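## Task

Carry the green tray onto the top of the two-door cabinet beside arm4 and the red tray onto the top of the two-door cabinet beside arm3. The remaining two trays must stay on top of the two-door cabinet beside arm1. When finished, every item that a tray was holding must be standing inside that tray.

## Robot and tools

Robots: four identical i2rt Big YAM arms named arm1, arm2, arm3 and arm4. Each has six joints, a five-fingered right hand and a wrist camera (arm1_cam_wrist to arm4_cam_wrist). Four fixed room cameras are cam_arm1 to cam_arm4. Calibrated foot (base_link) poses in metres, quaternion w,x,y,z; each foot faces along its own +x: arm1 (-3.379, -0.197, 1.026), (0.019, -0.004, -0.007, -1.000); arm2 (-0.692, 0.381, 0.868), (0.034, -0.007, -0.003, -0.999); arm3 (0.776, 2.522, 0.947), (0.963, 0.005, -0.004, 0.269); arm4 (0.716, -1.742, 0.945), (0.965, -0.002, -0.001, -0.262). The hand reaches roughly 1.07 m from the joint1 axis.

Frame: one shared scene frame, origin on the floor, +z up, metres. The hand point sits 0.045 m in front of the palm; its +z runs along straight fingers, +y out of the palm, +x across the palm away from the thumb. Straight fingers extend 0.06 to 0.07 m past the point. A bracket on the little-finger side of the wrist sticks out and can collide.

move: arguments are arm1, arm2, arm3, arm4 and cameras. Each arm key holds that arm's own object; an arm not named gets nothing new and is shown as "as last shown" with "not commanded" status. Inside an arm object:
- joints: a dict of absolute targets by name. joint1_rad -2.879 to 2.879 (base yaw, positive counter-clockwise seen from above); joint2_rad 0 to 3.141 (shoulder, 0 = upper arm pointing back); joint3_rad 0 to 3.019 (elbow, 0 = folded); joint4_rad -1.692 to 1.57 (hand pitch, positive lifts fingers); joint5_rad -1.57 to 1.57 (sideways, positive to arm's right); joint6_rad -2.094 to 2.094 (roll, positive clockwise from behind). Hand keys, unitless -1 to 1: hand_little, hand_ring, hand_middle, hand_index, hand_thumb_bend (+1 open/straight, -1 curled), hand_thumb_turn (+1 beside palm, -1 opposite fingers), hand_force_limit (setting: about 0 N at -1 to 10 N at +1, thumb 15 N), hand_speed (setting, -0.96 to 1; full speed from +0.48 up).
- target: a list of seven numbers [x, y, z, qw, qx, qy, qz], an absolute hand pose in the scene frame, metres, in the same form the "hand" line prints. The hand is driven in a straight line from its hand_target pose. When target is used, joints may only contain hand keys.
- speed: top path speed in m/s, 0.002 to 0.5, default 0.25; only allowed with target. Rotation is capped at twice this in rad/s.
- min_time_s: 0.1 to 8 s, the shortest duration for this arm's joint motions; goes with joints.
- cameras: list of camera names or ["all"]; [] for none. A move with no action returns full state and all images.
All motions in one call start together; all hand paths finish together, paced by the slowest. Paths last 0.5 to 10 s; no action exceeds 15 s. Paths ignore obstacles and other arms; hands lag, drift and may overshoot speed near full stretch, often ending a centimetre or more off. Joint paths between postures can sweep wide.

wait: seconds (0 to 10), optional cameras. Commands nothing. zoom_image: camera plus region [x0, y0, x1, y1] in pixels, top-left origin, at most 504 wide and tall; only cameras in the latest images. show_instructions: no arguments, shows the reference pages. finished_scene: scene = the current scene's number; irreversible.

Results: the "move" line lists each arm sent a motion with "done" or its worst status. joint_status and hand_status: off_target (resting short, may still push), time_out (joints hold nearby targets and keep pushing; on_its_own lists them; send the reported position to relax), not_followed / "joint command not followed" / "pose unreachable" (a collision check blocked the arm; the hand still acts). hand_target is the pose the held joint targets imply. hand_stopped_by gives six words for little, ring, middle, index, thumb_bend, thumb_turn: moving, target, force, stalled, fault. *_load_n are fingertip loads in N (positive pushes open); a lost grip shows as load near 0. Joint velocities are in rad/s; torques are raw drive outputs including gravity, joints 3 and 4 wrapping at ±28 N m. MOTOR HOT appears at 85 °C; at 100 °C the arm drops (OVER-TEMPERATURE FAULT) and blocked keys read limit_stop_at_motor_heat.

Gripping: a finger motor only starts when its target changes by at least 0.002; it stops at the target or when load reaches hand_force_limit, then locks. To grip harder raise the limit and send a more-closed target; to release send a more-open one. Close at hand_speed -0.94 or below for gentle grips. Turning the thumb in front of the palm lets the hand wrap objects about 0.035 to 0.065 m thick, or handles down to 0.025 m. Starting settings: force limit 0, speed -0.8.

Calibration for every camera is given in OpenCV form (K, distortion, T_world_to_cam); room cameras may have shifted up to about 2.3 degrees and 9 mm.

Avoid: arms pressing or hitting each other (including gripping another hand's fingers), hitting fixed objects hard, dropping or releasing moving items, anything leaving the work area or reaching the floor, excessive finger force, and long pushing or stretched holds that overheat motors. A refused call cancels later move, wait and finished_scene calls in the same reply. The scene keeps running while you think. Loose objects may occasionally be nudged.

Each tool is called after "Request:" as name(argument=value, ...) on one line, values as JSON.

Reference images:

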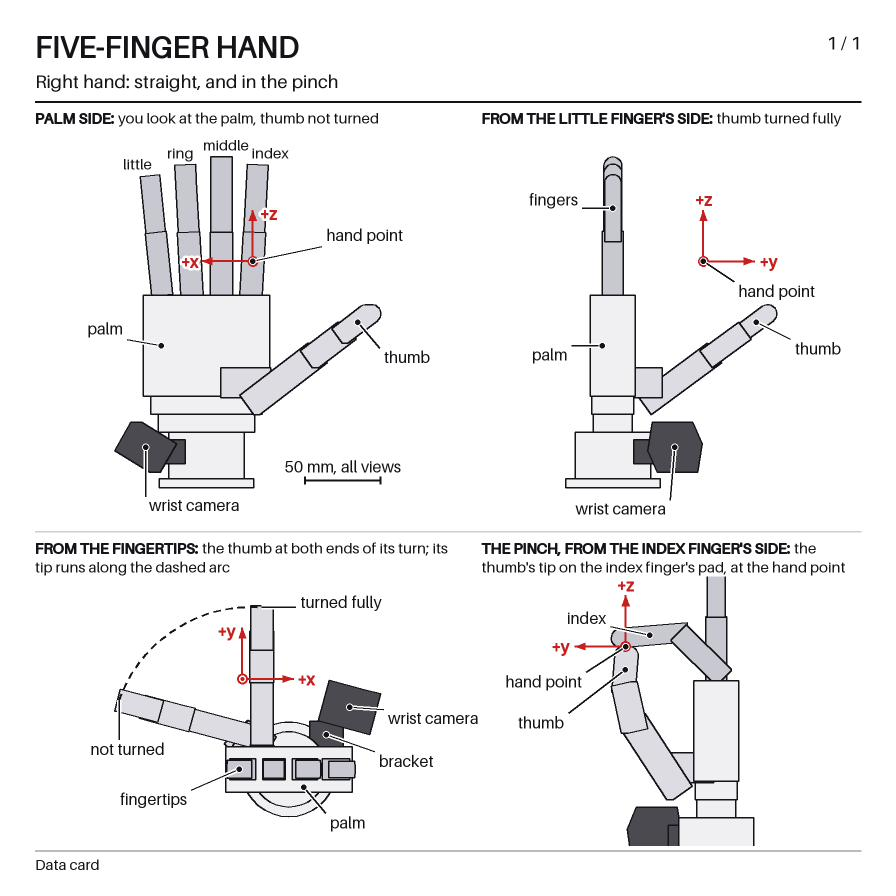

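## Session

Request:
move(arm3={"joints": {"joint1_rad": -1.588, "joint2_rad": 1.2, "joint3_rad": 1.0, "joint4_rad": -0.6, "joint5_rad": 0, "joint6_rad": 0, "hand_speed": 0.0, "hand_little": 0.4, "hand_ring": 0.4, "hand_middle": 0.4, "hand_index": 0.4, "hand_thumb_turn": -1, "hand_thumb_bend": 0.45}, "min_time_s": 4}, arm4={"joints": {"joint1_rad": 1.443, "joint2_rad": 1.75, "joint3_rad": 1.141, "joint4_rad": -0.25, "joint5_rad": -0.059, "joint6_rad": -0.071, "hand_speed": 0.0, "hand_little": 0.5, "hand_ring": 0.5, "hand_middle": 0.5, "hand_index": 0.5, "hand_thumb_turn": -1, "hand_thumb_bend": 0.4}, "min_time_s": 4}, cameras=["all"])

Request:
zoom_image(camera="cam_arm1", region=[280, 150, 480, 260])

Scene clock: 4.73 s.
Joint torques (N m): arm1=[1.08 2.78 8.17 1.33 -0.12 0.02] | arm2=[0.5 0.38 9.94 2.04 0.16 -0.04] | arm3=[-0.09 -7.47 9.99 2.35 -0.19 0.19] | arm4=[-1.49 -12.16 9.02 2.13 -0.2 0.09]
Motor temperatures (°C): arm1=[35 36 33 31 31 27] | arm2=[30 32 37 31 28 31] | arm3=[34 33 38 29 31 31] | arm4=[32 30 31 31 29 28]
Heat: arm1: hottest joint2_rad 36 °C; arm2: hottest joint3_rad 37 °C; arm3: hottest joint3_rad 38 °C; arm4: hottest joint1_rad 32 °C.
move: arm3 done; arm4 done
Joint velocities: within noise
arm1.joint_positions: joint1_rad=+0.882 joint2_rad=+0.640 joint3_rad=+1.452 joint4_rad=-1.315 joint5_rad=-0.213 joint6_rad=-1.491 hand_little=+1.000 hand_ring=+1.000 hand_middle=+1.000 hand_index=+1.000 hand_thumb_turn=+1.000 hand_thumb_bend=+1.000 hand_force_limit=+0.000 hand_speed=-0.800
arm1.joint_status: not commanded
arm1.hand_stopped_by: target,target,target,target,target,target
arm1.little_load_n: 0.0
arm1.ring_load_n: 0.0
arm1.middle_load_n: 0.0
arm1.index_load_n: 0.0
arm1.thumb_bend_load_n: 0.0
arm1.thumb_turn_load_n: 0.0
arm1.hand: x=-3.5371 y=-0.3763 z=+1.5533 quat_wxyz=(+0.406, +0.397, -0.756, +0.326) (m; scene frame)
arm1.hand_target: x=-3.5362 y=-0.3751 z=+1.5629 quat_wxyz=(+0.414, +0.395, -0.750, +0.330) (m; scene frame)
arm1.hand_status: not commanded
arm2.joint_positions: joint1_rad=+0.022 joint2_rad=+0.640 joint3_rad=+1.450 joint4_rad=-1.182 joint5_rad=+0.227 joint6_rad=-0.984 hand_little=+1.000 hand_ring=+1.000 hand_middle=+1.000 hand_index=+1.000 hand_thumb_turn=+1.000 hand_thumb_bend=+1.000 hand_force_limit=+0.000 hand_speed=-0.800
arm2.joint_status: not commanded
arm2.hand_stopped_by: target,target,target,target,target,target
arm2.little_load_n: 0.0
arm2.ring_load_n: 0.0
arm2.middle_load_n: 0.0
arm2.index_load_n: 0.0
arm2.thumb_bend_load_n: 0.0
arm2.thumb_turn_load_n: 0.0
arm2.hand: x=-0.9290 y=+0.4396 z=+1.4112 quat_wxyz=(+0.564, -0.265, -0.775, +0.102) (m; scene frame)
arm2.hand_target: x=-0.9265 y=+0.4398 z=+1.4200 quat_wxyz=(+0.572, -0.264, -0.769, +0.105) (m; scene frame)
arm2.hand_status: not commanded
arm3.joint_positions: joint1_rad=-1.579 joint2_rad=+1.188 joint3_rad=+1.011 joint4_rad=-0.616 joint5_rad=+0.003 joint6_rad=-0.013 hand_little=+0.400 hand_ring=+0.400 hand_middle=+0.400 hand_index=+0.400 hand_thumb_turn=-1.000 hand_thumb_bend=+0.450 hand_force_limit=+0.000 hand_speed=+0.000
arm3.joint_status: all done
arm3.hand_stopped_by: target,target,target,target,target,target
arm3.little_load_n: 0.0
arm3.ring_load_n: 0.0
arm3.middle_load_n: 0.0
arm3.index_load_n: 0.0
arm3.thumb_bend_load_n: 0.0
arm3.thumb_turn_load_n: 0.0
arm3.hand: x=+1.0369 y=+2.1343 z=+1.1496 quat_wxyz=(-0.100, +0.249, -0.893, +0.362) (m; scene frame)
arm3.hand_target: x=+1.0355 y=+2.1316 z=+1.1416 quat_wxyz=(-0.102, +0.240, -0.897, +0.358) (m; scene frame)
arm3.hand_status: not commanded
arm4.joint_positions: joint1_rad=+1.446 joint2_rad=+1.742 joint3_rad=+1.148 joint4_rad=-0.268 joint5_rad=-0.058 joint6_rad=-0.079 hand_little=+0.500 hand_ring=+0.500 hand_middle=+0.500 hand_index=+0.500 hand_thumb_turn=-1.000 hand_thumb_bend=+0.400 hand_force_limit=+0.000 hand_speed=+0.000
arm4.joint_status: all done
arm4.hand_stopped_by: target,target,target,target,target,target
arm4.little_load_n: 0.0
arm4.ring_load_n: 0.0
arm4.middle_load_n: 0.0
arm4.index_load_n: 0.0
arm4.thumb_bend_load_n: 0.0
arm4.thumb_turn_load_n: 0.0
arm4.hand: x=+1.0504 y=-1.2471 z=+0.9787 quat_wxyz=(-0.331, +0.902, -0.257, +0.100) (m; scene frame)
arm4.hand_target: x=+1.0515 y=-1.2471 z=+0.9736 quat_wxyz=(-0.333, +0.900, -0.261, +0.099) (m; scene frame)
arm4.hand_status: not commanded
pictures: arm1_cam_wrist, arm2_cam_wrist, arm3_cam_wrist, arm4_cam_wrist, cam_arm1, cam_arm2, cam_arm3, cam_arm4
camera_calibration:
arm1_cam_wrist: T_world_to_cam=[[-0.928469, 0.360105, 0.0909417, -3.29422], [0.248298, 0.783908, -0.569066, 2.06482], [-0.276213, -0.505779, -0.817248, 0.220893], [0, 0, 0, 1]] pos_world=[-3.51026, -0.320643, 1.65513]
arm2_cam_wrist: T_world_to_cam=[[0.243651, 0.938532, -0.244524, 0.156815], [0.727614, -0.343587, -0.593739, 1.66185], [-0.641258, -0.0332536, -0.766604, 0.623341], [0, 0, 0, 1]] pos_world=[-0.847674, 0.444544, 1.50291]
arm3_cam_wrist: T_world_to_cam=[[-0.545107, 0.436011, -0.716067, 0.467111], [0.447095, 0.873714, 0.19165, -2.54875], [0.7092, -0.215681, -0.671206, 0.607332], [0, 0, 0, 1]] pos_world=[0.963441, 2.15421, 1.2306]
arm4_cam_wrist: T_world_to_cam=[[-0.191778, -0.760519, -0.620348, -0.135365], [-0.960091, 0.0142607, 0.279325, 0.748025], [-0.203586, 0.649159, -0.732902, 1.84949], [0, 0, 0, 1]] pos_world=[1.06874, -1.31423, 1.06258]

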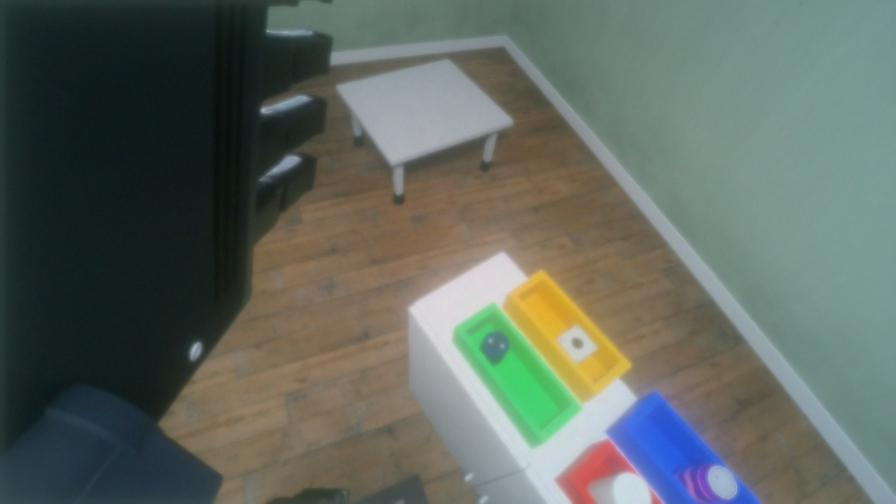

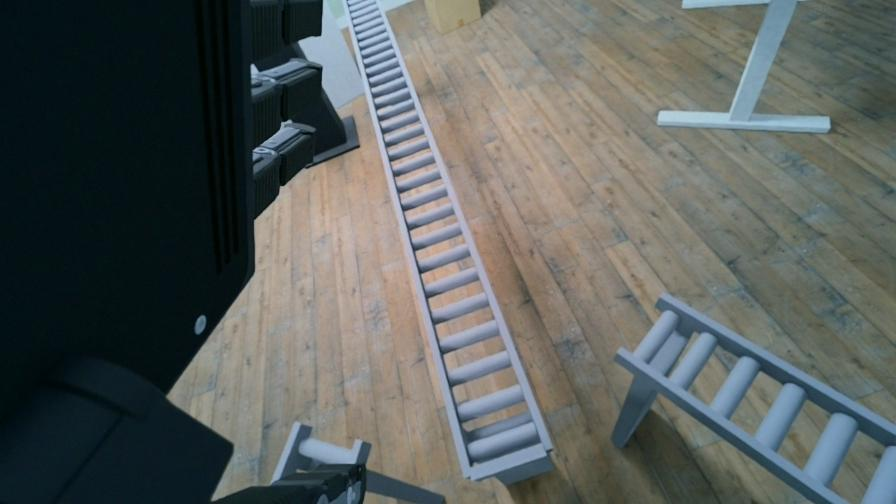

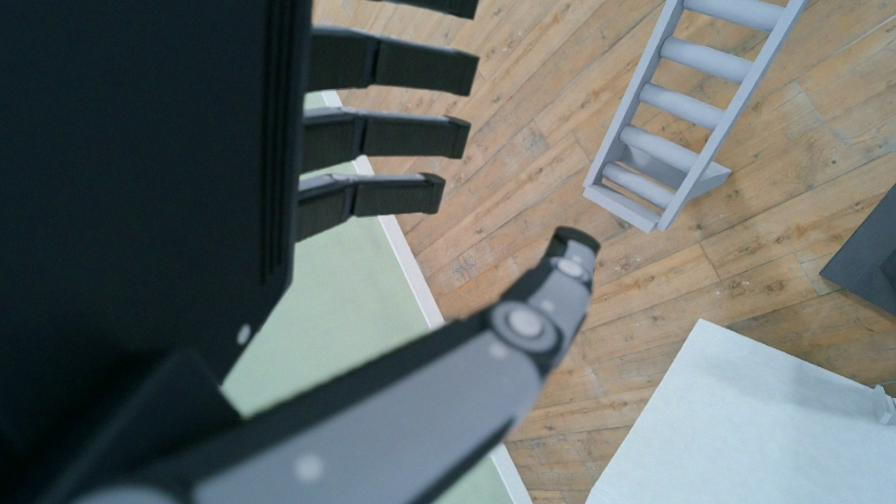

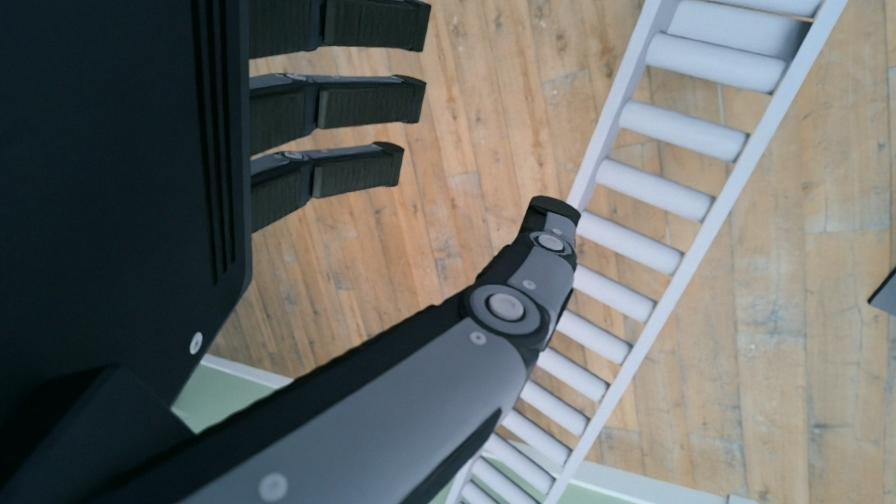

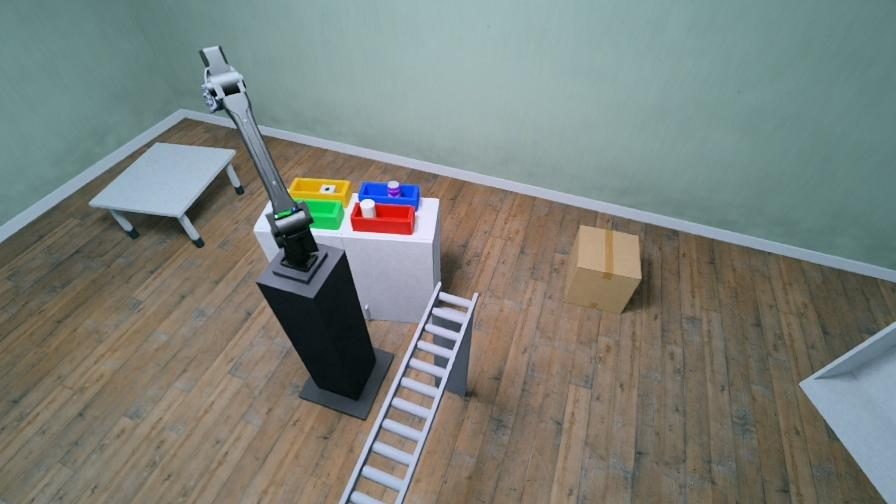

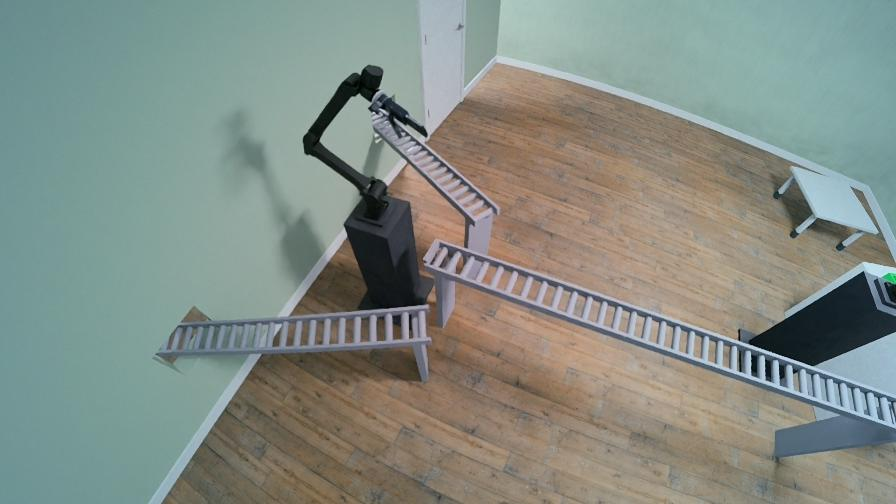

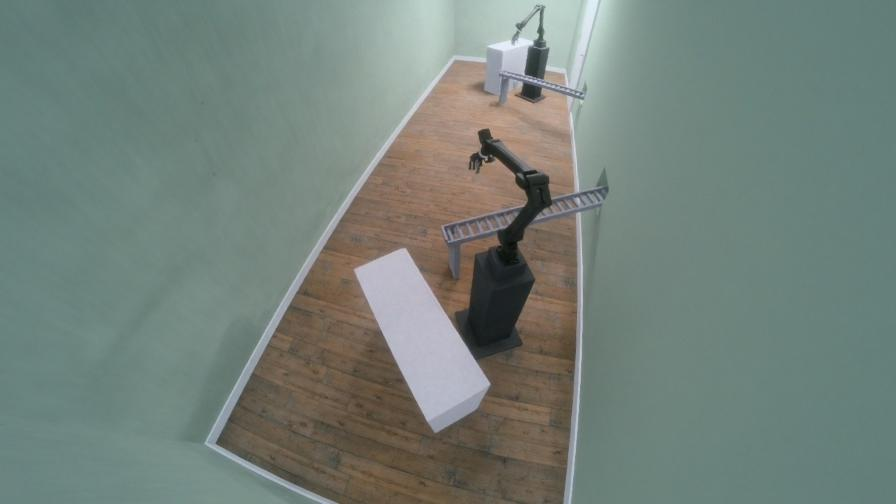

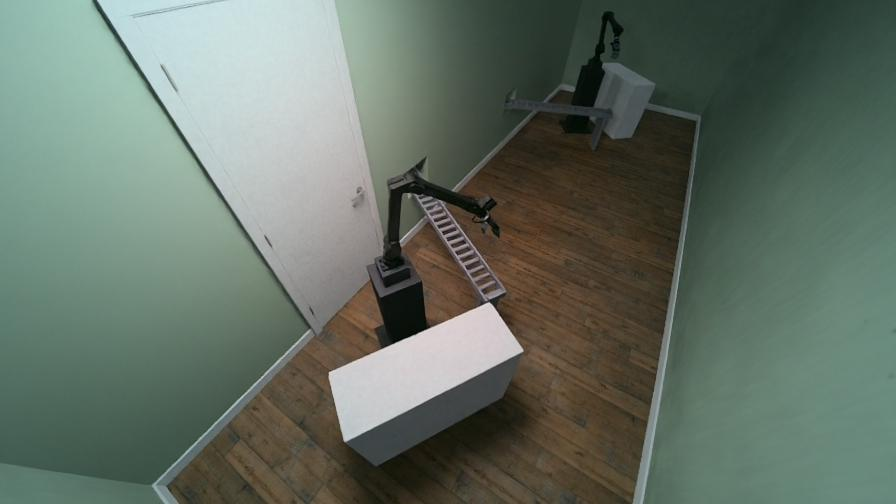

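Scaled by 2.520 from the camera's 896x504 image, which has a finer 1280x720 frame.

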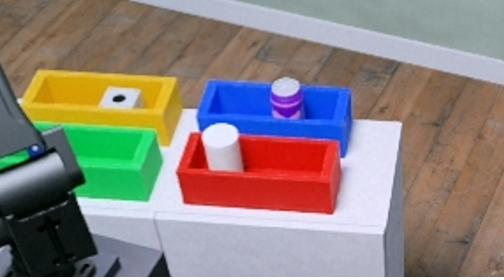

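Request:
zoom_image(camera="cam_arm1", region=[340, 190, 430, 245])

Request:
zoom_image(camera="arm1_cam_wrist", region=[430, 250, 790, 504])

Scaled by 5.600 from the camera's 896x504 image, which has a finer 1280x720 frame.

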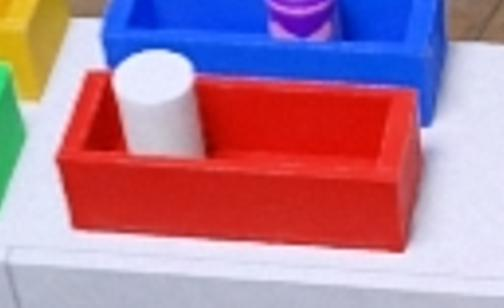

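Scaled by 1.400 from the camera's 896x504 image, which has a finer 1280x720 frame.

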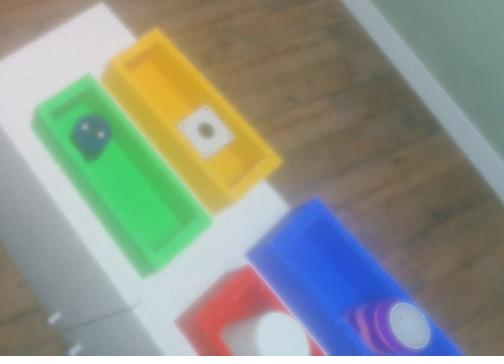

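Request:
move(arm1={"joints": {"joint1_rad": -0.471, "joint2_rad": 1.93, "joint3_rad": 0.543, "joint4_rad": 0.944, "joint5_rad": -0.635, "joint6_rad": -0.303, "hand_speed": 0.3, "hand_force_limit": 0.0, "hand_little": 0.4, "hand_ring": 0.4, "hand_middle": 0.4, "hand_index": 0.4, "hand_thumb_turn": -1, "hand_thumb_bend": 0.4}, "min_time_s": 3.5}, arm2={"joints": {"joint1_rad": -0.075, "joint2_rad": 1.42, "joint3_rad": 0.899, "joint4_rad": -1.047, "joint5_rad": 0.5236, "joint6_rad": 1.563, "hand_speed": 0.0, "hand_little": 0.5, "hand_ring": 0.5, "hand_middle": 0.5, "hand_index": 0.5, "hand_thumb_turn": -1, "hand_thumb_bend": 0.4}, "min_time_s": 4}, cameras=["arm1_cam_wrist", "cam_arm1", "cam_arm2"])

Scene clock: 27.63 s.
Joint torques (N m): arm1=[0.97 -8.94 3.08 1.76 -0.39 0.11] | arm2=[-0.56 -8.88 7.99 0.68 0.55 0.16] | arm3=[-0.03 -7.47 9.98 2.35 -0.19 0.19] | arm4=[-1.67 -12.28 8.92 2.1 -0.21 0.08]
Motor temperatures (°C): arm1=[35 36 34 31 31 27] | arm2=[30 32 40 31 28 31] | arm3=[34 33 41 29 31 31] | arm4=[32 31 31 31 29 28]
Heat: arm1: hottest joint2_rad 36 °C; arm2: hottest joint3_rad 40 °C; arm3: hottest joint3_rad 41 °C; arm4: hottest joint1_rad 32 °C.
move: arm1 done; arm2 done
Joint velocities: within noise
arm1.joint_positions: joint1_rad=-0.466 joint2_rad=+1.915 joint3_rad=+0.547 joint4_rad=+0.924 joint5_rad=-0.632 joint6_rad=-0.312 hand_little=+0.400 hand_ring=+0.400 hand_middle=+0.400 hand_index=+0.400 hand_thumb_turn=-1.000 hand_thumb_bend=+0.400 hand_force_limit=+0.000 hand_speed=+0.300
arm1.joint_status: all done
arm1.hand_stopped_by: target,target,target,target,target,target
arm1.little_load_n: 0.0
arm1.ring_load_n: 0.0
arm1.middle_load_n: 0.0
arm1.index_load_n: 0.0
arm1.thumb_bend_load_n: 0.0
arm1.thumb_turn_load_n: 0.0
arm1.hand: x=-3.8530 y=-0.1174 z=+0.9612 quat_wxyz=(+0.357, -0.491, -0.654, +0.452) (m; scene frame)
arm1.hand_target: x=-3.8506 y=-0.1170 z=+0.9574 quat_wxyz=(+0.356, -0.494, -0.651, +0.453) (m; scene frame)
arm1.hand_status: not commanded
arm2.joint_positions: joint1_rad=-0.064 joint2_rad=+1.402 joint3_rad=+0.905 joint4_rad=-1.058 joint5_rad=+0.522 joint6_rad=+1.550 hand_little=+0.500 hand_ring=+0.500 hand_middle=+0.500 hand_index=+0.500 hand_thumb_turn=-1.000 hand_thumb_bend=+0.400 hand_force_limit=+0.000 hand_speed=+0.000
arm2.joint_status: all done
arm2.hand_stopped_by: target,target,target,target,target,target
arm2.little_load_n: 0.0
arm2.ring_load_n: 0.0
arm2.middle_load_n: 0.0
arm2.index_load_n: -0.5
arm2.thumb_bend_load_n: 0.0
arm2.thumb_turn_load_n: 0.0
arm2.hand: x=-1.0856 y=+0.4251 z=+0.9344 quat_wxyz=(+0.255, -0.967, -0.008, +0.012) (m; scene frame)
arm2.hand_target: x=-1.0850 y=+0.4299 z=+0.9263 quat_wxyz=(+0.256, -0.967, +0.002, +0.006) (m; scene frame)
arm2.hand_status: not commanded
arm3, arm4: as last shown
arm3.thumb_turn_load_n: 0.5
arm3.hand: x=+1.0370 y=+2.1343 z=+1.1496 quat_wxyz=(-0.100, +0.248, -0.893, +0.362) (m; scene frame)
arm4.hand: x=+1.0504 y=-1.2471 z=+0.9787 quat_wxyz=(-0.332, +0.902, -0.257, +0.100) (m; scene frame)
pictures: arm1_cam_wrist, cam_arm1, cam_arm2
camera_calibration:
arm1_cam_wrist: T_world_to_cam=[[0.235005, 0.386034, -0.892048, 1.80386], [0.728497, -0.677521, -0.101279, 2.83237], [-0.643479, -0.626054, -0.440445, -2.01061], [0, 0, 0, 1]] pos_world=[-3.78107, -0.0361143, 1.01042]

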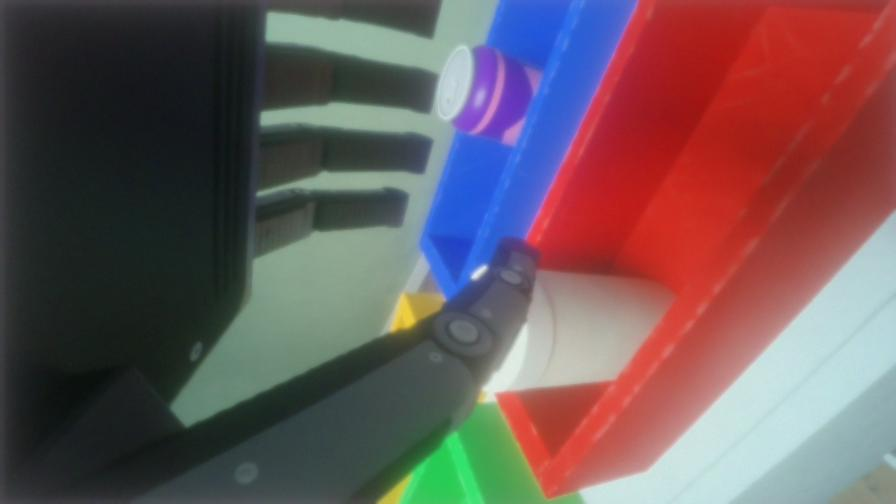

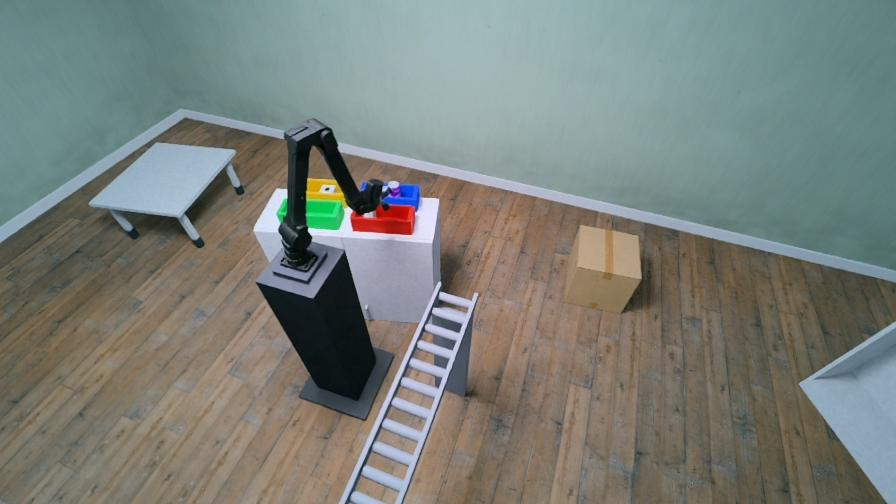

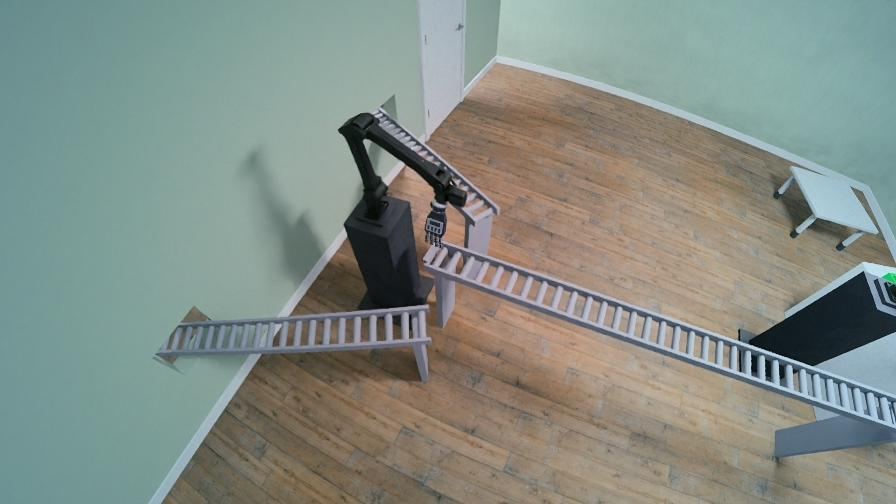

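Request:
move(arm1={"target": [-3.838, -0.118, 0.845, 0.3404, -0.5047, -0.6577, 0.4436], "speed": 0.15}, cameras=["arm1_cam_wrist", "cam_arm1"])

Request:
zoom_image(camera="cam_arm1", region=[340, 170, 440, 245])

Scene clock: 37.10 s.
Joint torques (N m): arm1=[0.67 -10.05 1.83 1.74 -0.42 -0.04] | arm2=[-0.26 -9.11 8.09 0.68 0.52 0.15] | arm3=[-0.09 -7.47 9.99 2.33 -0.2 0.19] | arm4=[-1.44 -11.93 8.96 2 -0.18 0.09]
Motor temperatures (°C): arm1=[35 36 34 32 31 27] | arm2=[30 32 40 31 28 31] | arm3=[34 33 42 29 31 31] | arm4=[32 32 32 31 29 28]
Heat: arm1: hottest joint2_rad 36 °C; arm2: hottest joint3_rad 40 °C; arm3: hottest joint3_rad 42 °C; arm4: hottest joint1_rad 32 °C.
move: arm1 done
Joint velocities: within noise
arm1.joint_positions: joint1_rad=-0.475 joint2_rad=+2.297 joint3_rad=+0.618 joint4_rad=+1.168 joint5_rad=-0.636 joint6_rad=-0.320 hand_little=+0.400 hand_ring=+0.400 hand_middle=+0.400 hand_index=+0.400 hand_thumb_turn=-1.000 hand_thumb_bend=+0.400 hand_force_limit=+0.000 hand_speed=+0.300
arm1.joint_status: not commanded
arm1.hand_stopped_by: target,target,target,target,target,target
arm1.little_load_n: 0.0
arm1.ring_load_n: 0.0
arm1.middle_load_n: 0.0
arm1.index_load_n: 0.0
arm1.thumb_bend_load_n: 0.5
arm1.thumb_turn_load_n: 0.0
arm1.hand: x=-3.8360 y=-0.1227 z=+0.8486 quat_wxyz=(+0.333, -0.509, -0.658, +0.444) (m; scene frame)
arm1.hand_target: x=-3.8378 y=-0.1180 z=+0.8450 quat_wxyz=(+0.340, -0.505, -0.658, +0.443) (m; scene frame)
arm1.hand_status: done (0.006 m and 1.0 deg from the pose sent, 0.117 m and 2.7 deg at the start)
arm2, arm3, arm4: as last shown
arm2.index_load_n: 0.0
arm2.hand: x=-1.0856 y=+0.4251 z=+0.9344 quat_wxyz=(+0.255, -0.967, -0.007, +0.012) (m; scene frame)
arm3.thumb_turn_load_n: 0.0
arm4.ring_load_n: -0.5
pictures: arm1_cam_wrist, cam_arm1
camera_calibration:
arm1_cam_wrist: T_world_to_cam=[[0.287953, 0.365238, -0.885259, 1.89619], [0.731185, -0.68082, -0.0430543, 2.76549], [-0.618427, -0.634891, -0.4631, -1.9385], [0, 0, 0, 1]] pos_world=[-3.76692, -0.0404957, 0.899972]

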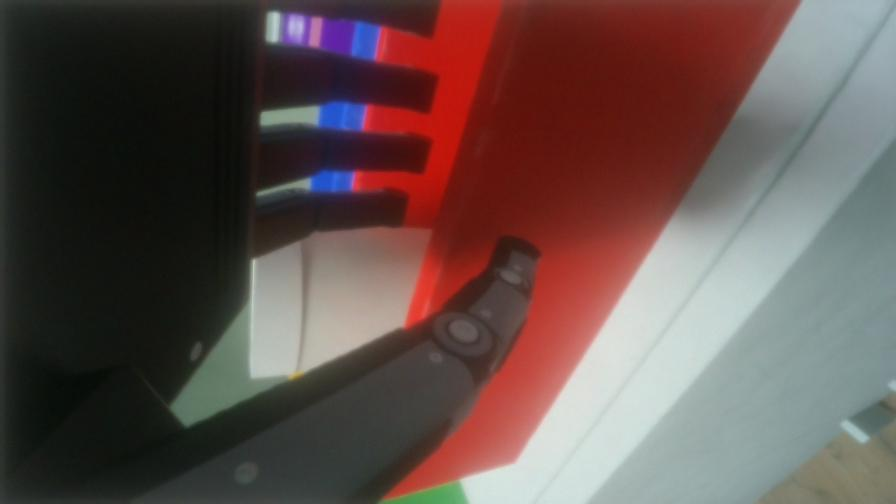

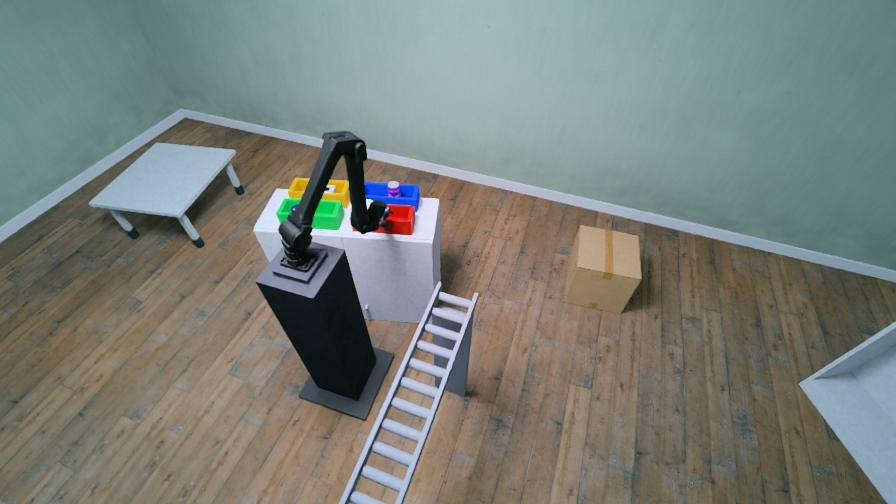

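Scaled by 5.040 from the camera's 896x504 image, which has a finer 1280x720 frame.

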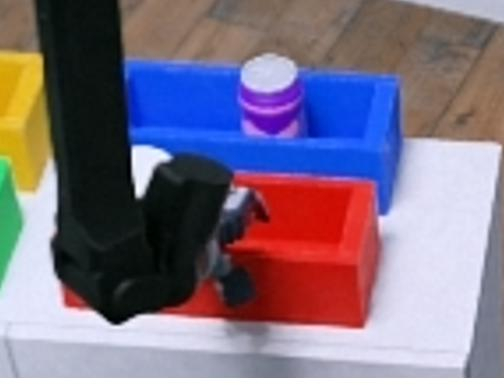

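Request:
move(arm1={"target": [-3.846, -0.107, 0.797, 0.3404, -0.5047, -0.6577, 0.4436], "speed": 0.08}, cameras=["arm1_cam_wrist"])

Scene clock: 41.60 s.
Joint torques (N m): arm1=[0.73 -10.7 1.35 1.73 -0.42 -0.05] | arm2=[0.03 -8.94 8.01 0.79 0.55 0.14] | arm3=[-0.09 -7.47 9.98 2.33 -0.19 0.19] | arm4=[-1.38 -12.57 8.96 2.15 -0.23 0.1]
Motor temperatures (°C): arm1=[35 36 34 32 31 27] | arm2=[30 32 40 31 28 31] | arm3=[34 33 43 29 31 31] | arm4=[32 32 32 31 29 28]
Heat: arm1: hottest joint2_rad 36 °C; arm2: hottest joint3_rad 40 °C; arm3: hottest joint3_rad 43 °C; arm4: hottest joint1_rad 32 °C.
move: arm1 done
Joint velocities: within noise
arm1.joint_positions: joint1_rad=-0.495 joint2_rad=+2.451 joint3_rad=+0.722 joint4_rad=+1.214 joint5_rad=-0.653 joint6_rad=-0.330 hand_little=+0.400 hand_ring=+0.400 hand_middle=+0.400 hand_index=+0.400 hand_thumb_turn=-1.000 hand_thumb_bend=+0.400 hand_force_limit=+0.000 hand_speed=+0.300
arm1.joint_status: not commanded
arm1.hand_stopped_by: target,target,target,target,target,target
arm1.little_load_n: -0.5
arm1.ring_load_n: 0.0
arm1.middle_load_n: 0.0
arm1.index_load_n: 0.0
arm1.thumb_bend_load_n: 0.5
arm1.thumb_turn_load_n: 0.5
arm1.hand: x=-3.8461 y=-0.1109 z=+0.8021 quat_wxyz=(+0.334, -0.508, -0.658, +0.445) (m; scene frame)
arm1.hand_target: x=-3.8458 y=-0.1071 z=+0.7971 quat_wxyz=(+0.340, -0.505, -0.658, +0.443) (m; scene frame)
arm1.hand_status: done (0.006 m and 0.9 deg from the pose sent, 0.055 m and 1.0 deg at the start)
arm2, arm3, arm4: as last shown
arm3.index_load_n: 0.5
arm4.ring_load_n: 0.0
pictures: arm1_cam_wrist
camera_calibration:
arm1_cam_wrist: T_world_to_cam=[[0.285816, 0.364846, -0.886113, 1.84604], [0.730731, -0.681196, -0.0447765, 2.77849], [-0.619953, -0.634712, -0.461301, -1.96604], [0, 0, 0, 1]] pos_world=[-3.77681, -0.0286954, 0.853272]

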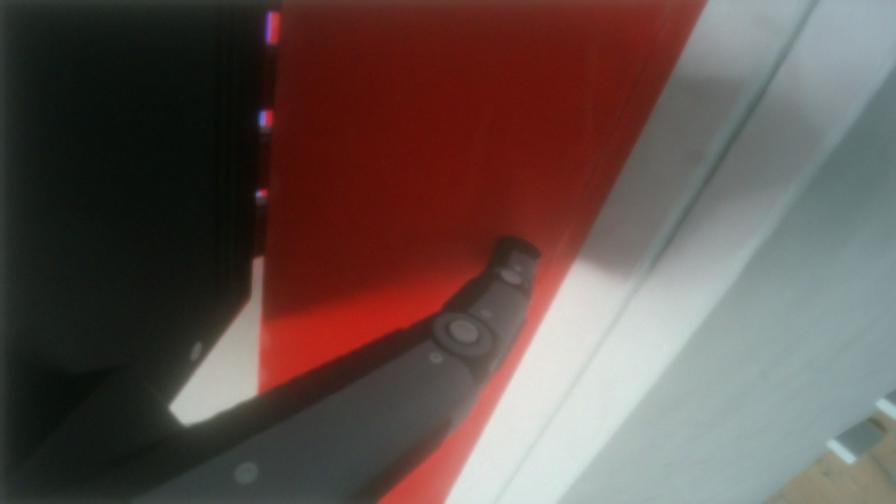

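Request:
move(arm1={"joints": {"hand_speed": -0.86, "hand_force_limit": 0.1, "hand_little": -0.5, "hand_ring": -0.5, "hand_middle": -0.5, "hand_index": -0.5, "hand_thumb_bend": -0.5}})

Request:
move(arm1={"joints": {"hand_speed": -0.86, "hand_force_limit": 0.7, "hand_little": -0.6, "hand_ring": -0.6, "hand_middle": -0.6, "hand_index": -0.6, "hand_thumb_bend": -0.6}})

Request:
move(arm1={"target": [-3.84, -0.105, 0.87, 0.3404, -0.5047, -0.6577, 0.4436], "speed": 0.05}, cameras=["arm1_cam_wrist", "cam_arm1"])

Request:
zoom_image(camera="cam_arm1", region=[330, 160, 440, 245])

Scene clock: 47.50 s.
Joint torques (N m): arm1=[0.91 -10.99 1.31 1.72 -0.4 0] | arm2=[-0.15 -8.29 8.05 0.61 0.54 0.12] | arm3=[-0.09 -7.41 9.98 2.35 -0.19 0.19] | arm4=[-1.67 -12.22 8.98 2.21 -0.2 0.06]
Motor temperatures (°C): arm1=[35 36 34 32 31 27] | arm2=[30 32 40 31 28 31] | arm3=[34 33 43 29 31 31] | arm4=[32 32 32 31 29 28]
Heat: arm1: hottest joint2_rad 36 °C; arm2: hottest joint3_rad 40 °C; arm3: hottest joint3_rad 43 °C; arm4: hottest joint1_rad 32 °C.
move: arm1 off_target
Joint velocities: within noise
arm1.joint_positions: joint1_rad=-0.497 joint2_rad=+2.454 joint3_rad=+0.722 joint4_rad=+1.214 joint5_rad=-0.654 joint6_rad=-0.336 hand_little=-0.155 hand_ring=-0.104 hand_middle=-0.078 hand_index=-0.103 hand_thumb_turn=-1.000 hand_thumb_bend=+0.167 hand_force_limit=+0.100 hand_speed=-0.860
arm1.joint_status: hand_little off_target (ended at -0.155, target -0.500); hand_ring off_target (ended at -0.104, target -0.500); hand_middle off_target (ended at -0.078, target -0.500); hand_index off_target (ended at -0.103, target -0.500); hand_thumb_bend off_target (ended at +0.167, target -0.500); the others done
arm1.hand_stopped_by: force,force,force,force,force,target
arm1.little_load_n: 6.0
arm1.ring_load_n: 2.0
arm1.middle_load_n: 1.5
arm1.index_load_n: 11.5
arm1.thumb_bend_load_n: 10.5
arm1.thumb_turn_load_n: 2.5
arm1.hand: x=-3.8447 y=-0.1103 z=+0.8003 quat_wxyz=(+0.334, -0.508, -0.659, +0.443) (m; scene frame)
arm1.hand_target: x=-3.8458 y=-0.1072 z=+0.7971 quat_wxyz=(+0.340, -0.505, -0.658, +0.443) (m; scene frame)
arm1.hand_status: not commanded
arm2, arm3, arm4: as last shown
arm3.index_load_n: 0.0
pictures: none

Scene clock: 48.13 s.
Joint torques (N m): arm1=[0.91 -11.05 1.32 1.72 -0.35 0] | arm2=[0.15 -8.41 8.06 0.73 0.54 0.16] | arm3=[-0.09 -7.47 9.98 2.35 -0.19 0.19] | arm4=[-1.38 -12.22 8.92 2.07 -0.22 0.08]
Motor temperatures (°C): arm1=[35 36 34 32 31 27] | arm2=[30 32 40 31 28 31] | arm3=[34 33 43 29 31 31] | arm4=[32 32 32 31 29 28]
Heat: arm1: hottest joint2_rad 36 °C; arm2: hottest joint3_rad 40 °C; arm3: hottest joint3_rad 43 °C; arm4: hottest joint1_rad 32 °C.
move: arm1 off_target
Joint velocities: within noise
arm1.joint_positions: joint1_rad=-0.497 joint2_rad=+2.454 joint3_rad=+0.722 joint4_rad=+1.214 joint5_rad=-0.655 joint6_rad=-0.336 hand_little=-0.192 hand_ring=-0.128 hand_middle=-0.100 hand_index=-0.103 hand_thumb_turn=-1.000 hand_thumb_bend=+0.167 hand_force_limit=+0.700 hand_speed=-0.860
arm1.joint_status: hand_little off_target (ended at -0.192, target -0.600); hand_ring off_target (ended at -0.128, target -0.600); hand_middle off_target (ended at -0.100, target -0.600); hand_index off_target (ended at -0.103, target -0.600); hand_thumb_bend off_target (ended at +0.167, target -0.600); the others done
arm1.hand_stopped_by: force,force,force,force,force,target
arm1.little_load_n: 8.0
arm1.ring_load_n: 5.0
arm1.middle_load_n: 13.0
arm1.index_load_n: 12.5
arm1.thumb_bend_load_n: 13.0
arm1.thumb_turn_load_n: 5.5
arm1.hand: x=-3.8447 y=-0.1105 z=+0.8004 quat_wxyz=(+0.334, -0.508, -0.659, +0.444) (m; scene frame)
arm1.hand_target: x=-3.8459 y=-0.1071 z=+0.7972 quat_wxyz=(+0.340, -0.505, -0.658, +0.443) (m; scene frame)
arm1.hand_status: not commanded
arm2, arm3, arm4: as last shown
pictures: none

Scene clock: 50.33 s.
Joint torques (N m): arm1=[0.73 -14.97 1.18 1.26 -0.88 0.17] | arm2=[-0.56 -8.88 8.12 0.51 0.53 0.17] | arm3=[-0.09 -7.47 9.98 2.35 -0.2 0.2] | arm4=[-1.79 -12.04 8.96 2.15 -0.2 0.11]
Motor temperatures (°C): arm1=[35 36 34 32 31 27] | arm2=[30 32 40 31 28 31] | arm3=[34 33 43 29 31 31] | arm4=[32 32 32 31 29 28]
Heat: arm1: hottest joint2_rad 36 °C; arm2: hottest joint3_rad 40 °C; arm3: hottest joint3_rad 43 °C; arm4: hottest joint1_rad 32 °C.
move: arm1 off_target
Joint velocities: within noise
arm1.joint_positions: joint1_rad=-0.504 joint2_rad=+2.266 joint3_rad=+0.616 joint4_rad=+1.090 joint5_rad=-0.651 joint6_rad=-0.360 hand_little=-0.192 hand_ring=-0.128 hand_middle=-0.100 hand_index=-0.103 hand_thumb_turn=-1.000 hand_thumb_bend=+0.168 hand_force_limit=+0.700 hand_speed=-0.860
arm1.joint_status: not commanded
arm1.hand_stopped_by: force,force,force,force,force,target
arm1.little_load_n: 5.5
arm1.ring_load_n: 3.5
arm1.middle_load_n: 12.5
arm1.index_load_n: 13.0
arm1.thumb_bend_load_n: 14.0
arm1.thumb_turn_load_n: 5.5
arm1.hand: x=-3.8287 y=-0.1119 z=+0.8487 quat_wxyz=(+0.324, -0.514, -0.665, +0.434) (m; scene frame)
arm1.hand_target: x=-3.8398 y=-0.1052 z=+0.8693 quat_wxyz=(+0.340, -0.505, -0.658, +0.443) (m; scene frame)
arm1.hand_status: off_target (0.025 m and 2.5 deg from the pose sent, 0.070 m and 0.9 deg at the start)
arm2, arm3, arm4: as last shown
pictures: arm1_cam_wrist, cam_arm1
camera_calibration:
arm1_cam_wrist: T_world_to_cam=[[0.314754, 0.372033, -0.873225, 1.98339], [0.732987, -0.679768, -0.0254064, 2.75956], [-0.603042, -0.632066, -0.486655, -1.84787], [0, 0, 0, 1]] pos_world=[-3.76134, -0.0300017, 0.902778]

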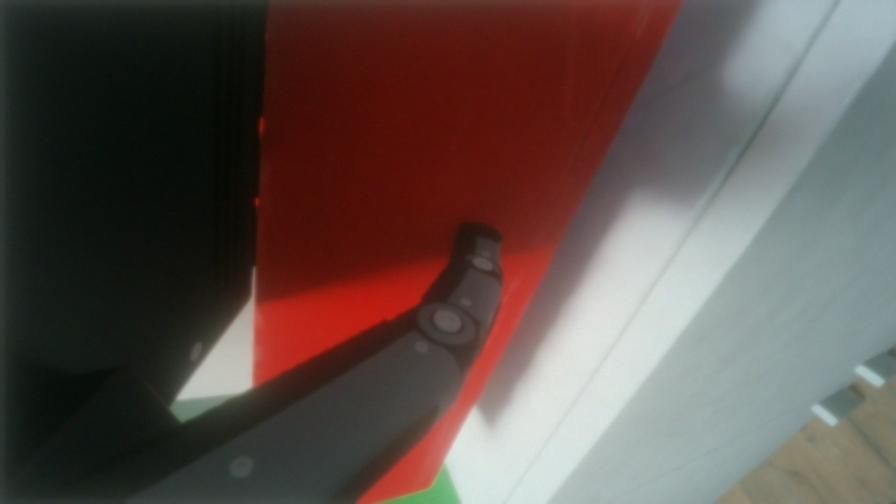

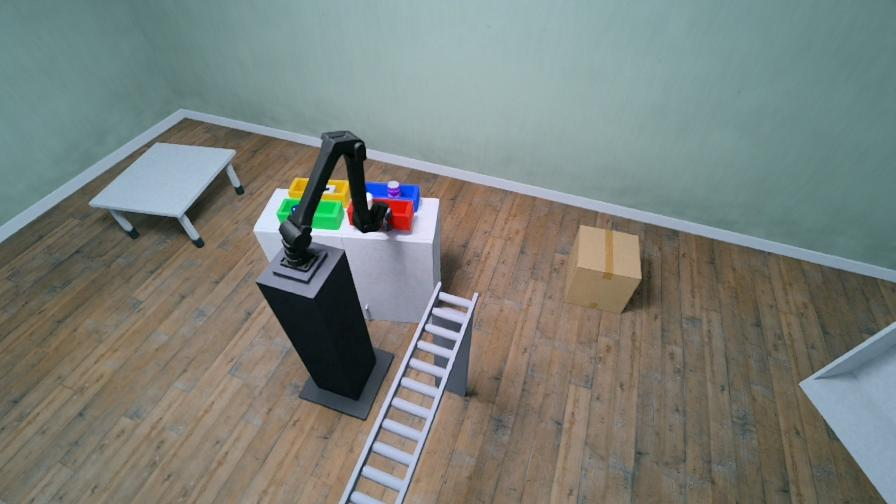

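Scaled by 4.582 from the camera's 896x504 image, which has a finer 1280x720 frame.

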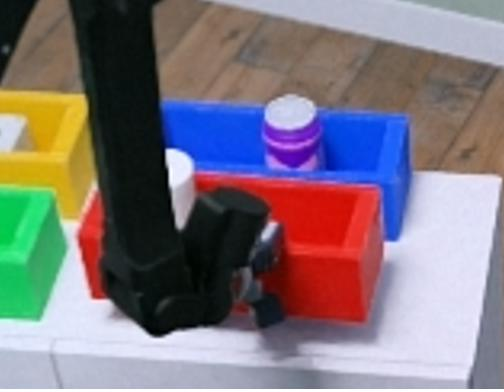

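Request:
move(arm1={"target": [-3.82, -0.10, 1.05, 0.3404, -0.5047, -0.6577, 0.4436], "speed": 0.14})

Request:
move(arm1={"joints": {"joint1_rad": -1.859, "joint2_rad": 1.72, "joint3_rad": 0.63, "joint4_rad": 0.765, "joint5_rad": -0.271, "joint6_rad": -0.10}, "min_time_s": 4.5}, cameras=["arm1_cam_wrist", "cam_arm1"])

Request:
zoom_image(camera="cam_arm1", region=[360, 230, 520, 390])

Scene clock: 58.63 s.
Joint torques (N m): arm1=[0.73 -10.93 6.91 1.18 -0.93 0.16] | arm2=[-0.38 -8.82 8.2 0.66 0.54 0.17] | arm3=[-0.09 -7.41 9.98 2.33 -0.19 0.2] | arm4=[-1.38 -12.22 9.01 2.19 -0.2 0.09]
Motor temperatures (°C): arm1=[35 36 33 32 31 27] | arm2=[30 32 40 31 28 31] | arm3=[34 33 44 29 31 31] | arm4=[32 32 32 31 29 28]
Heat: arm1: hottest joint2_rad 36 °C; arm2: hottest joint3_rad 40 °C; arm3: hottest joint3_rad 44 °C; arm4: hottest joint1_rad 32 °C.
move: arm1 off_target
Joint velocities: within noise
arm1.joint_positions: joint1_rad=-0.536 joint2_rad=+1.560 joint3_rad=+0.500 joint4_rad=+0.475 joint5_rad=-0.678 joint6_rad=-0.381 hand_little=-0.192 hand_ring=-0.128 hand_middle=-0.100 hand_index=-0.103 hand_thumb_turn=-1.000 hand_thumb_bend=+0.168 hand_force_limit=+0.700 hand_speed=-0.860
arm1.joint_status: not commanded
arm1.hand_stopped_by: force,force,force,force,force,target
arm1.little_load_n: 5.5
arm1.ring_load_n: 3.0
arm1.middle_load_n: 12.5
arm1.index_load_n: 13.0
arm1.thumb_bend_load_n: 14.0
arm1.thumb_turn_load_n: 6.0
arm1.hand: x=-3.8078 y=-0.1079 z=+1.0255 quat_wxyz=(+0.319, -0.517, -0.666, +0.434) (m; scene frame)
arm1.hand_target: x=-3.8196 y=-0.1003 z=+1.0495 quat_wxyz=(+0.340, -0.504, -0.658, +0.443) (m; scene frame)
arm1.hand_status: off_target (0.028 m and 3.2 deg from the pose sent, 0.202 m and 2.5 deg at the start)
arm2, arm3, arm4: as last shown
arm3.index_load_n: 0.5
arm4.middle_load_n: 0.5
pictures: none

Scene clock: 63.73 s.
Joint torques (N m): arm1=[1.14 -10.17 9.4 3.06 -0.39 0.33] | arm2=[-0.03 -8.82 8.01 0.65 0.56 0.14] | arm3=[-0.09 -7.41 9.96 2.35 -0.2 0.19] | arm4=[-1.73 -12.22 8.95 2.24 -0.2 0.09]
Motor temperatures (°C): arm1=[35 37 34 32 31 27] | arm2=[30 32 40 31 28 31] | arm3=[34 33 44 29 31 31] | arm4=[32 32 32 31 29 28]
Heat: arm1: hottest joint2_rad 37 °C; arm2: hottest joint3_rad 40 °C; arm3: hottest joint3_rad 44 °C; arm4: hottest joint1_rad 32 °C.
move: arm1 done
Joint velocities: within noise
arm1.joint_positions: joint1_rad=-1.857 joint2_rad=+1.726 joint3_rad=+0.575 joint4_rad=+0.710 joint5_rad=-0.265 joint6_rad=-0.133 hand_little=-0.192 hand_ring=-0.128 hand_middle=-0.100 hand_index=-0.103 hand_thumb_turn=-1.000 hand_thumb_bend=+0.168 hand_force_limit=+0.700 hand_speed=-0.860
arm1.joint_status: all done
arm1.hand_stopped_by: force,force,force,force,force,target
arm1.little_load_n: 5.5
arm1.ring_load_n: 3.0
arm1.middle_load_n: 12.5
arm1.index_load_n: 12.5
arm1.thumb_bend_load_n: 14.5
arm1.thumb_turn_load_n: 6.0
arm1.hand: x=-3.3241 y=+0.3115 z=+0.9966 quat_wxyz=(+0.536, -0.844, -0.020, +0.012) (m; scene frame)
arm1.hand_target: x=-3.3171 y=+0.3478 z=+1.0328 quat_wxyz=(+0.583, -0.813, -0.016, +0.010) (m; scene frame)
arm1.hand_status: not commanded
arm2: as last shown
arm2.middle_load_n: -0.5
arm3.joint_positions: joint1_rad=-1.579 joint2_rad=+1.188 joint3_rad=+1.011 joint4_rad=-0.616 joint5_rad=+0.003 joint6_rad=-0.013 hand_little=+0.400 hand_ring=+0.400 hand_middle=+0.400 hand_index=+0.400 hand_thumb_turn=-1.000 hand_thumb_bend=+0.450 hand_force_limit=+0.000 hand_speed=+0.000
arm3.joint_status: not commanded
arm3.hand_stopped_by: target,target,target,target,target,target
arm3.little_load_n: 0.0
arm3.ring_load_n: 0.5
arm3.middle_load_n: 0.0
arm3.index_load_n: 0.0
arm3.thumb_bend_load_n: 0.0
arm3.thumb_turn_load_n: 0.0
arm3.hand: x=+1.0370 y=+2.1343 z=+1.1496 quat_wxyz=(-0.100, +0.248, -0.893, +0.362) (m; scene frame)
arm3.hand_target: x=+1.0355 y=+2.1316 z=+1.1416 quat_wxyz=(-0.102, +0.240, -0.897, +0.358) (m; scene frame)
arm3.hand_status: not commanded
arm4.joint_positions: joint1_rad=+1.446 joint2_rad=+1.742 joint3_rad=+1.148 joint4_rad=-0.268 joint5_rad=-0.058 joint6_rad=-0.079 hand_little=+0.500 hand_ring=+0.500 hand_middle=+0.500 hand_index=+0.500 hand_thumb_turn=-1.000 hand_thumb_bend=+0.400 hand_force_limit=+0.000 hand_speed=+0.000
arm4.joint_status: not commanded
arm4.hand_stopped_by: target,target,target,target,target,target
arm4.little_load_n: 0.0
arm4.ring_load_n: 0.0
arm4.middle_load_n: 0.0
arm4.index_load_n: 0.0
arm4.thumb_bend_load_n: 0.0
arm4.thumb_turn_load_n: 0.0
arm4.hand: x=+1.0504 y=-1.2471 z=+0.9787 quat_wxyz=(-0.332, +0.902, -0.257, +0.100) (m; scene frame)
arm4.hand_target: x=+1.0515 y=-1.2471 z=+0.9736 quat_wxyz=(-0.333, +0.900, -0.261, +0.099) (m; scene frame)
arm4.hand_status: not commanded
pictures: arm1_cam_wrist, cam_arm1
camera_calibration:
arm1_cam_wrist: T_world_to_cam=[[0.30989, -0.397986, -0.863467, 2.01022], [-0.821501, -0.569284, -0.0324362, -2.51352], [-0.478649, 0.719391, -0.503361, -1.19482], [0, 0, 0, 1]] pos_world=[-3.2597, 0.228679, 1.05281]

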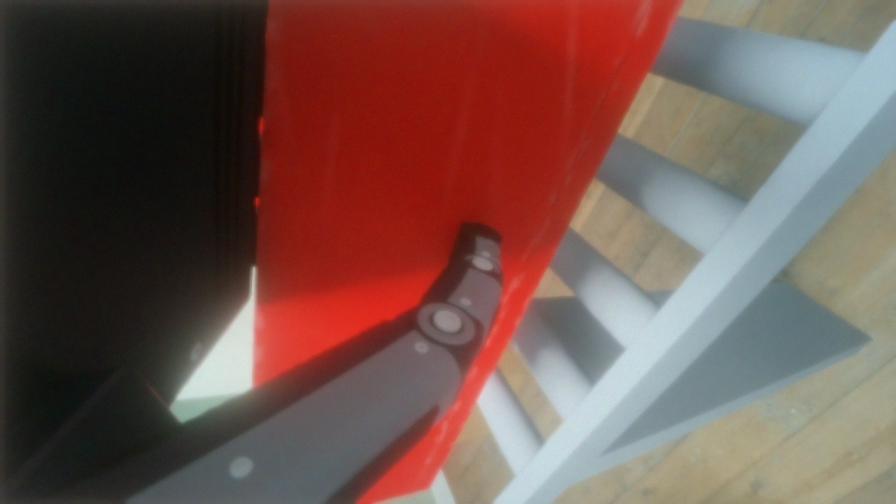

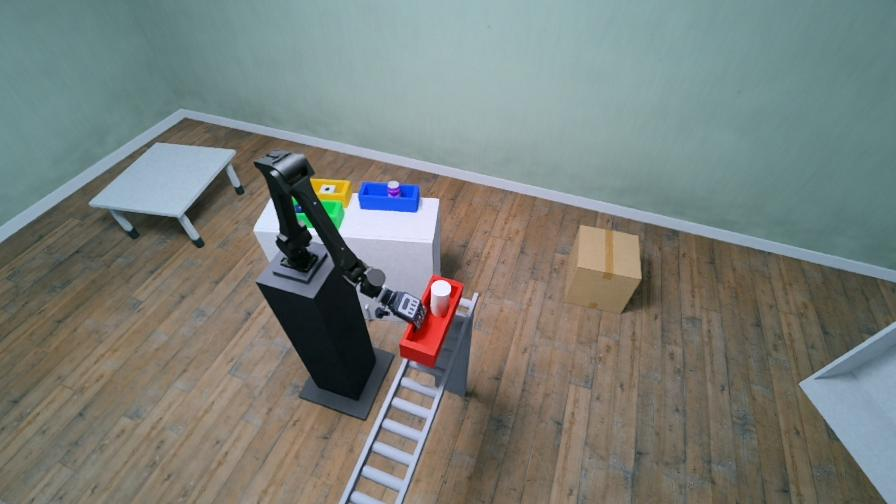

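Scaled by 3.150 from the camera's 896x504 image, which has a finer 1280x720 frame.

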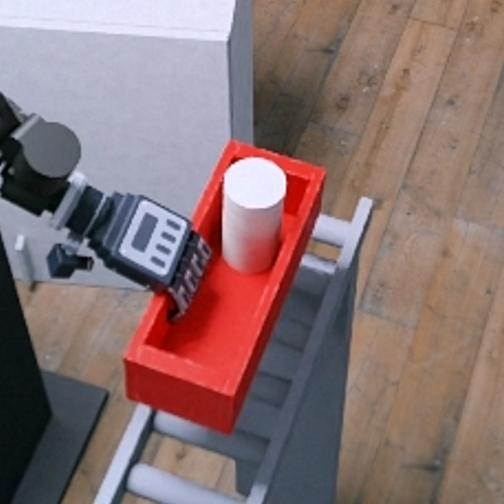

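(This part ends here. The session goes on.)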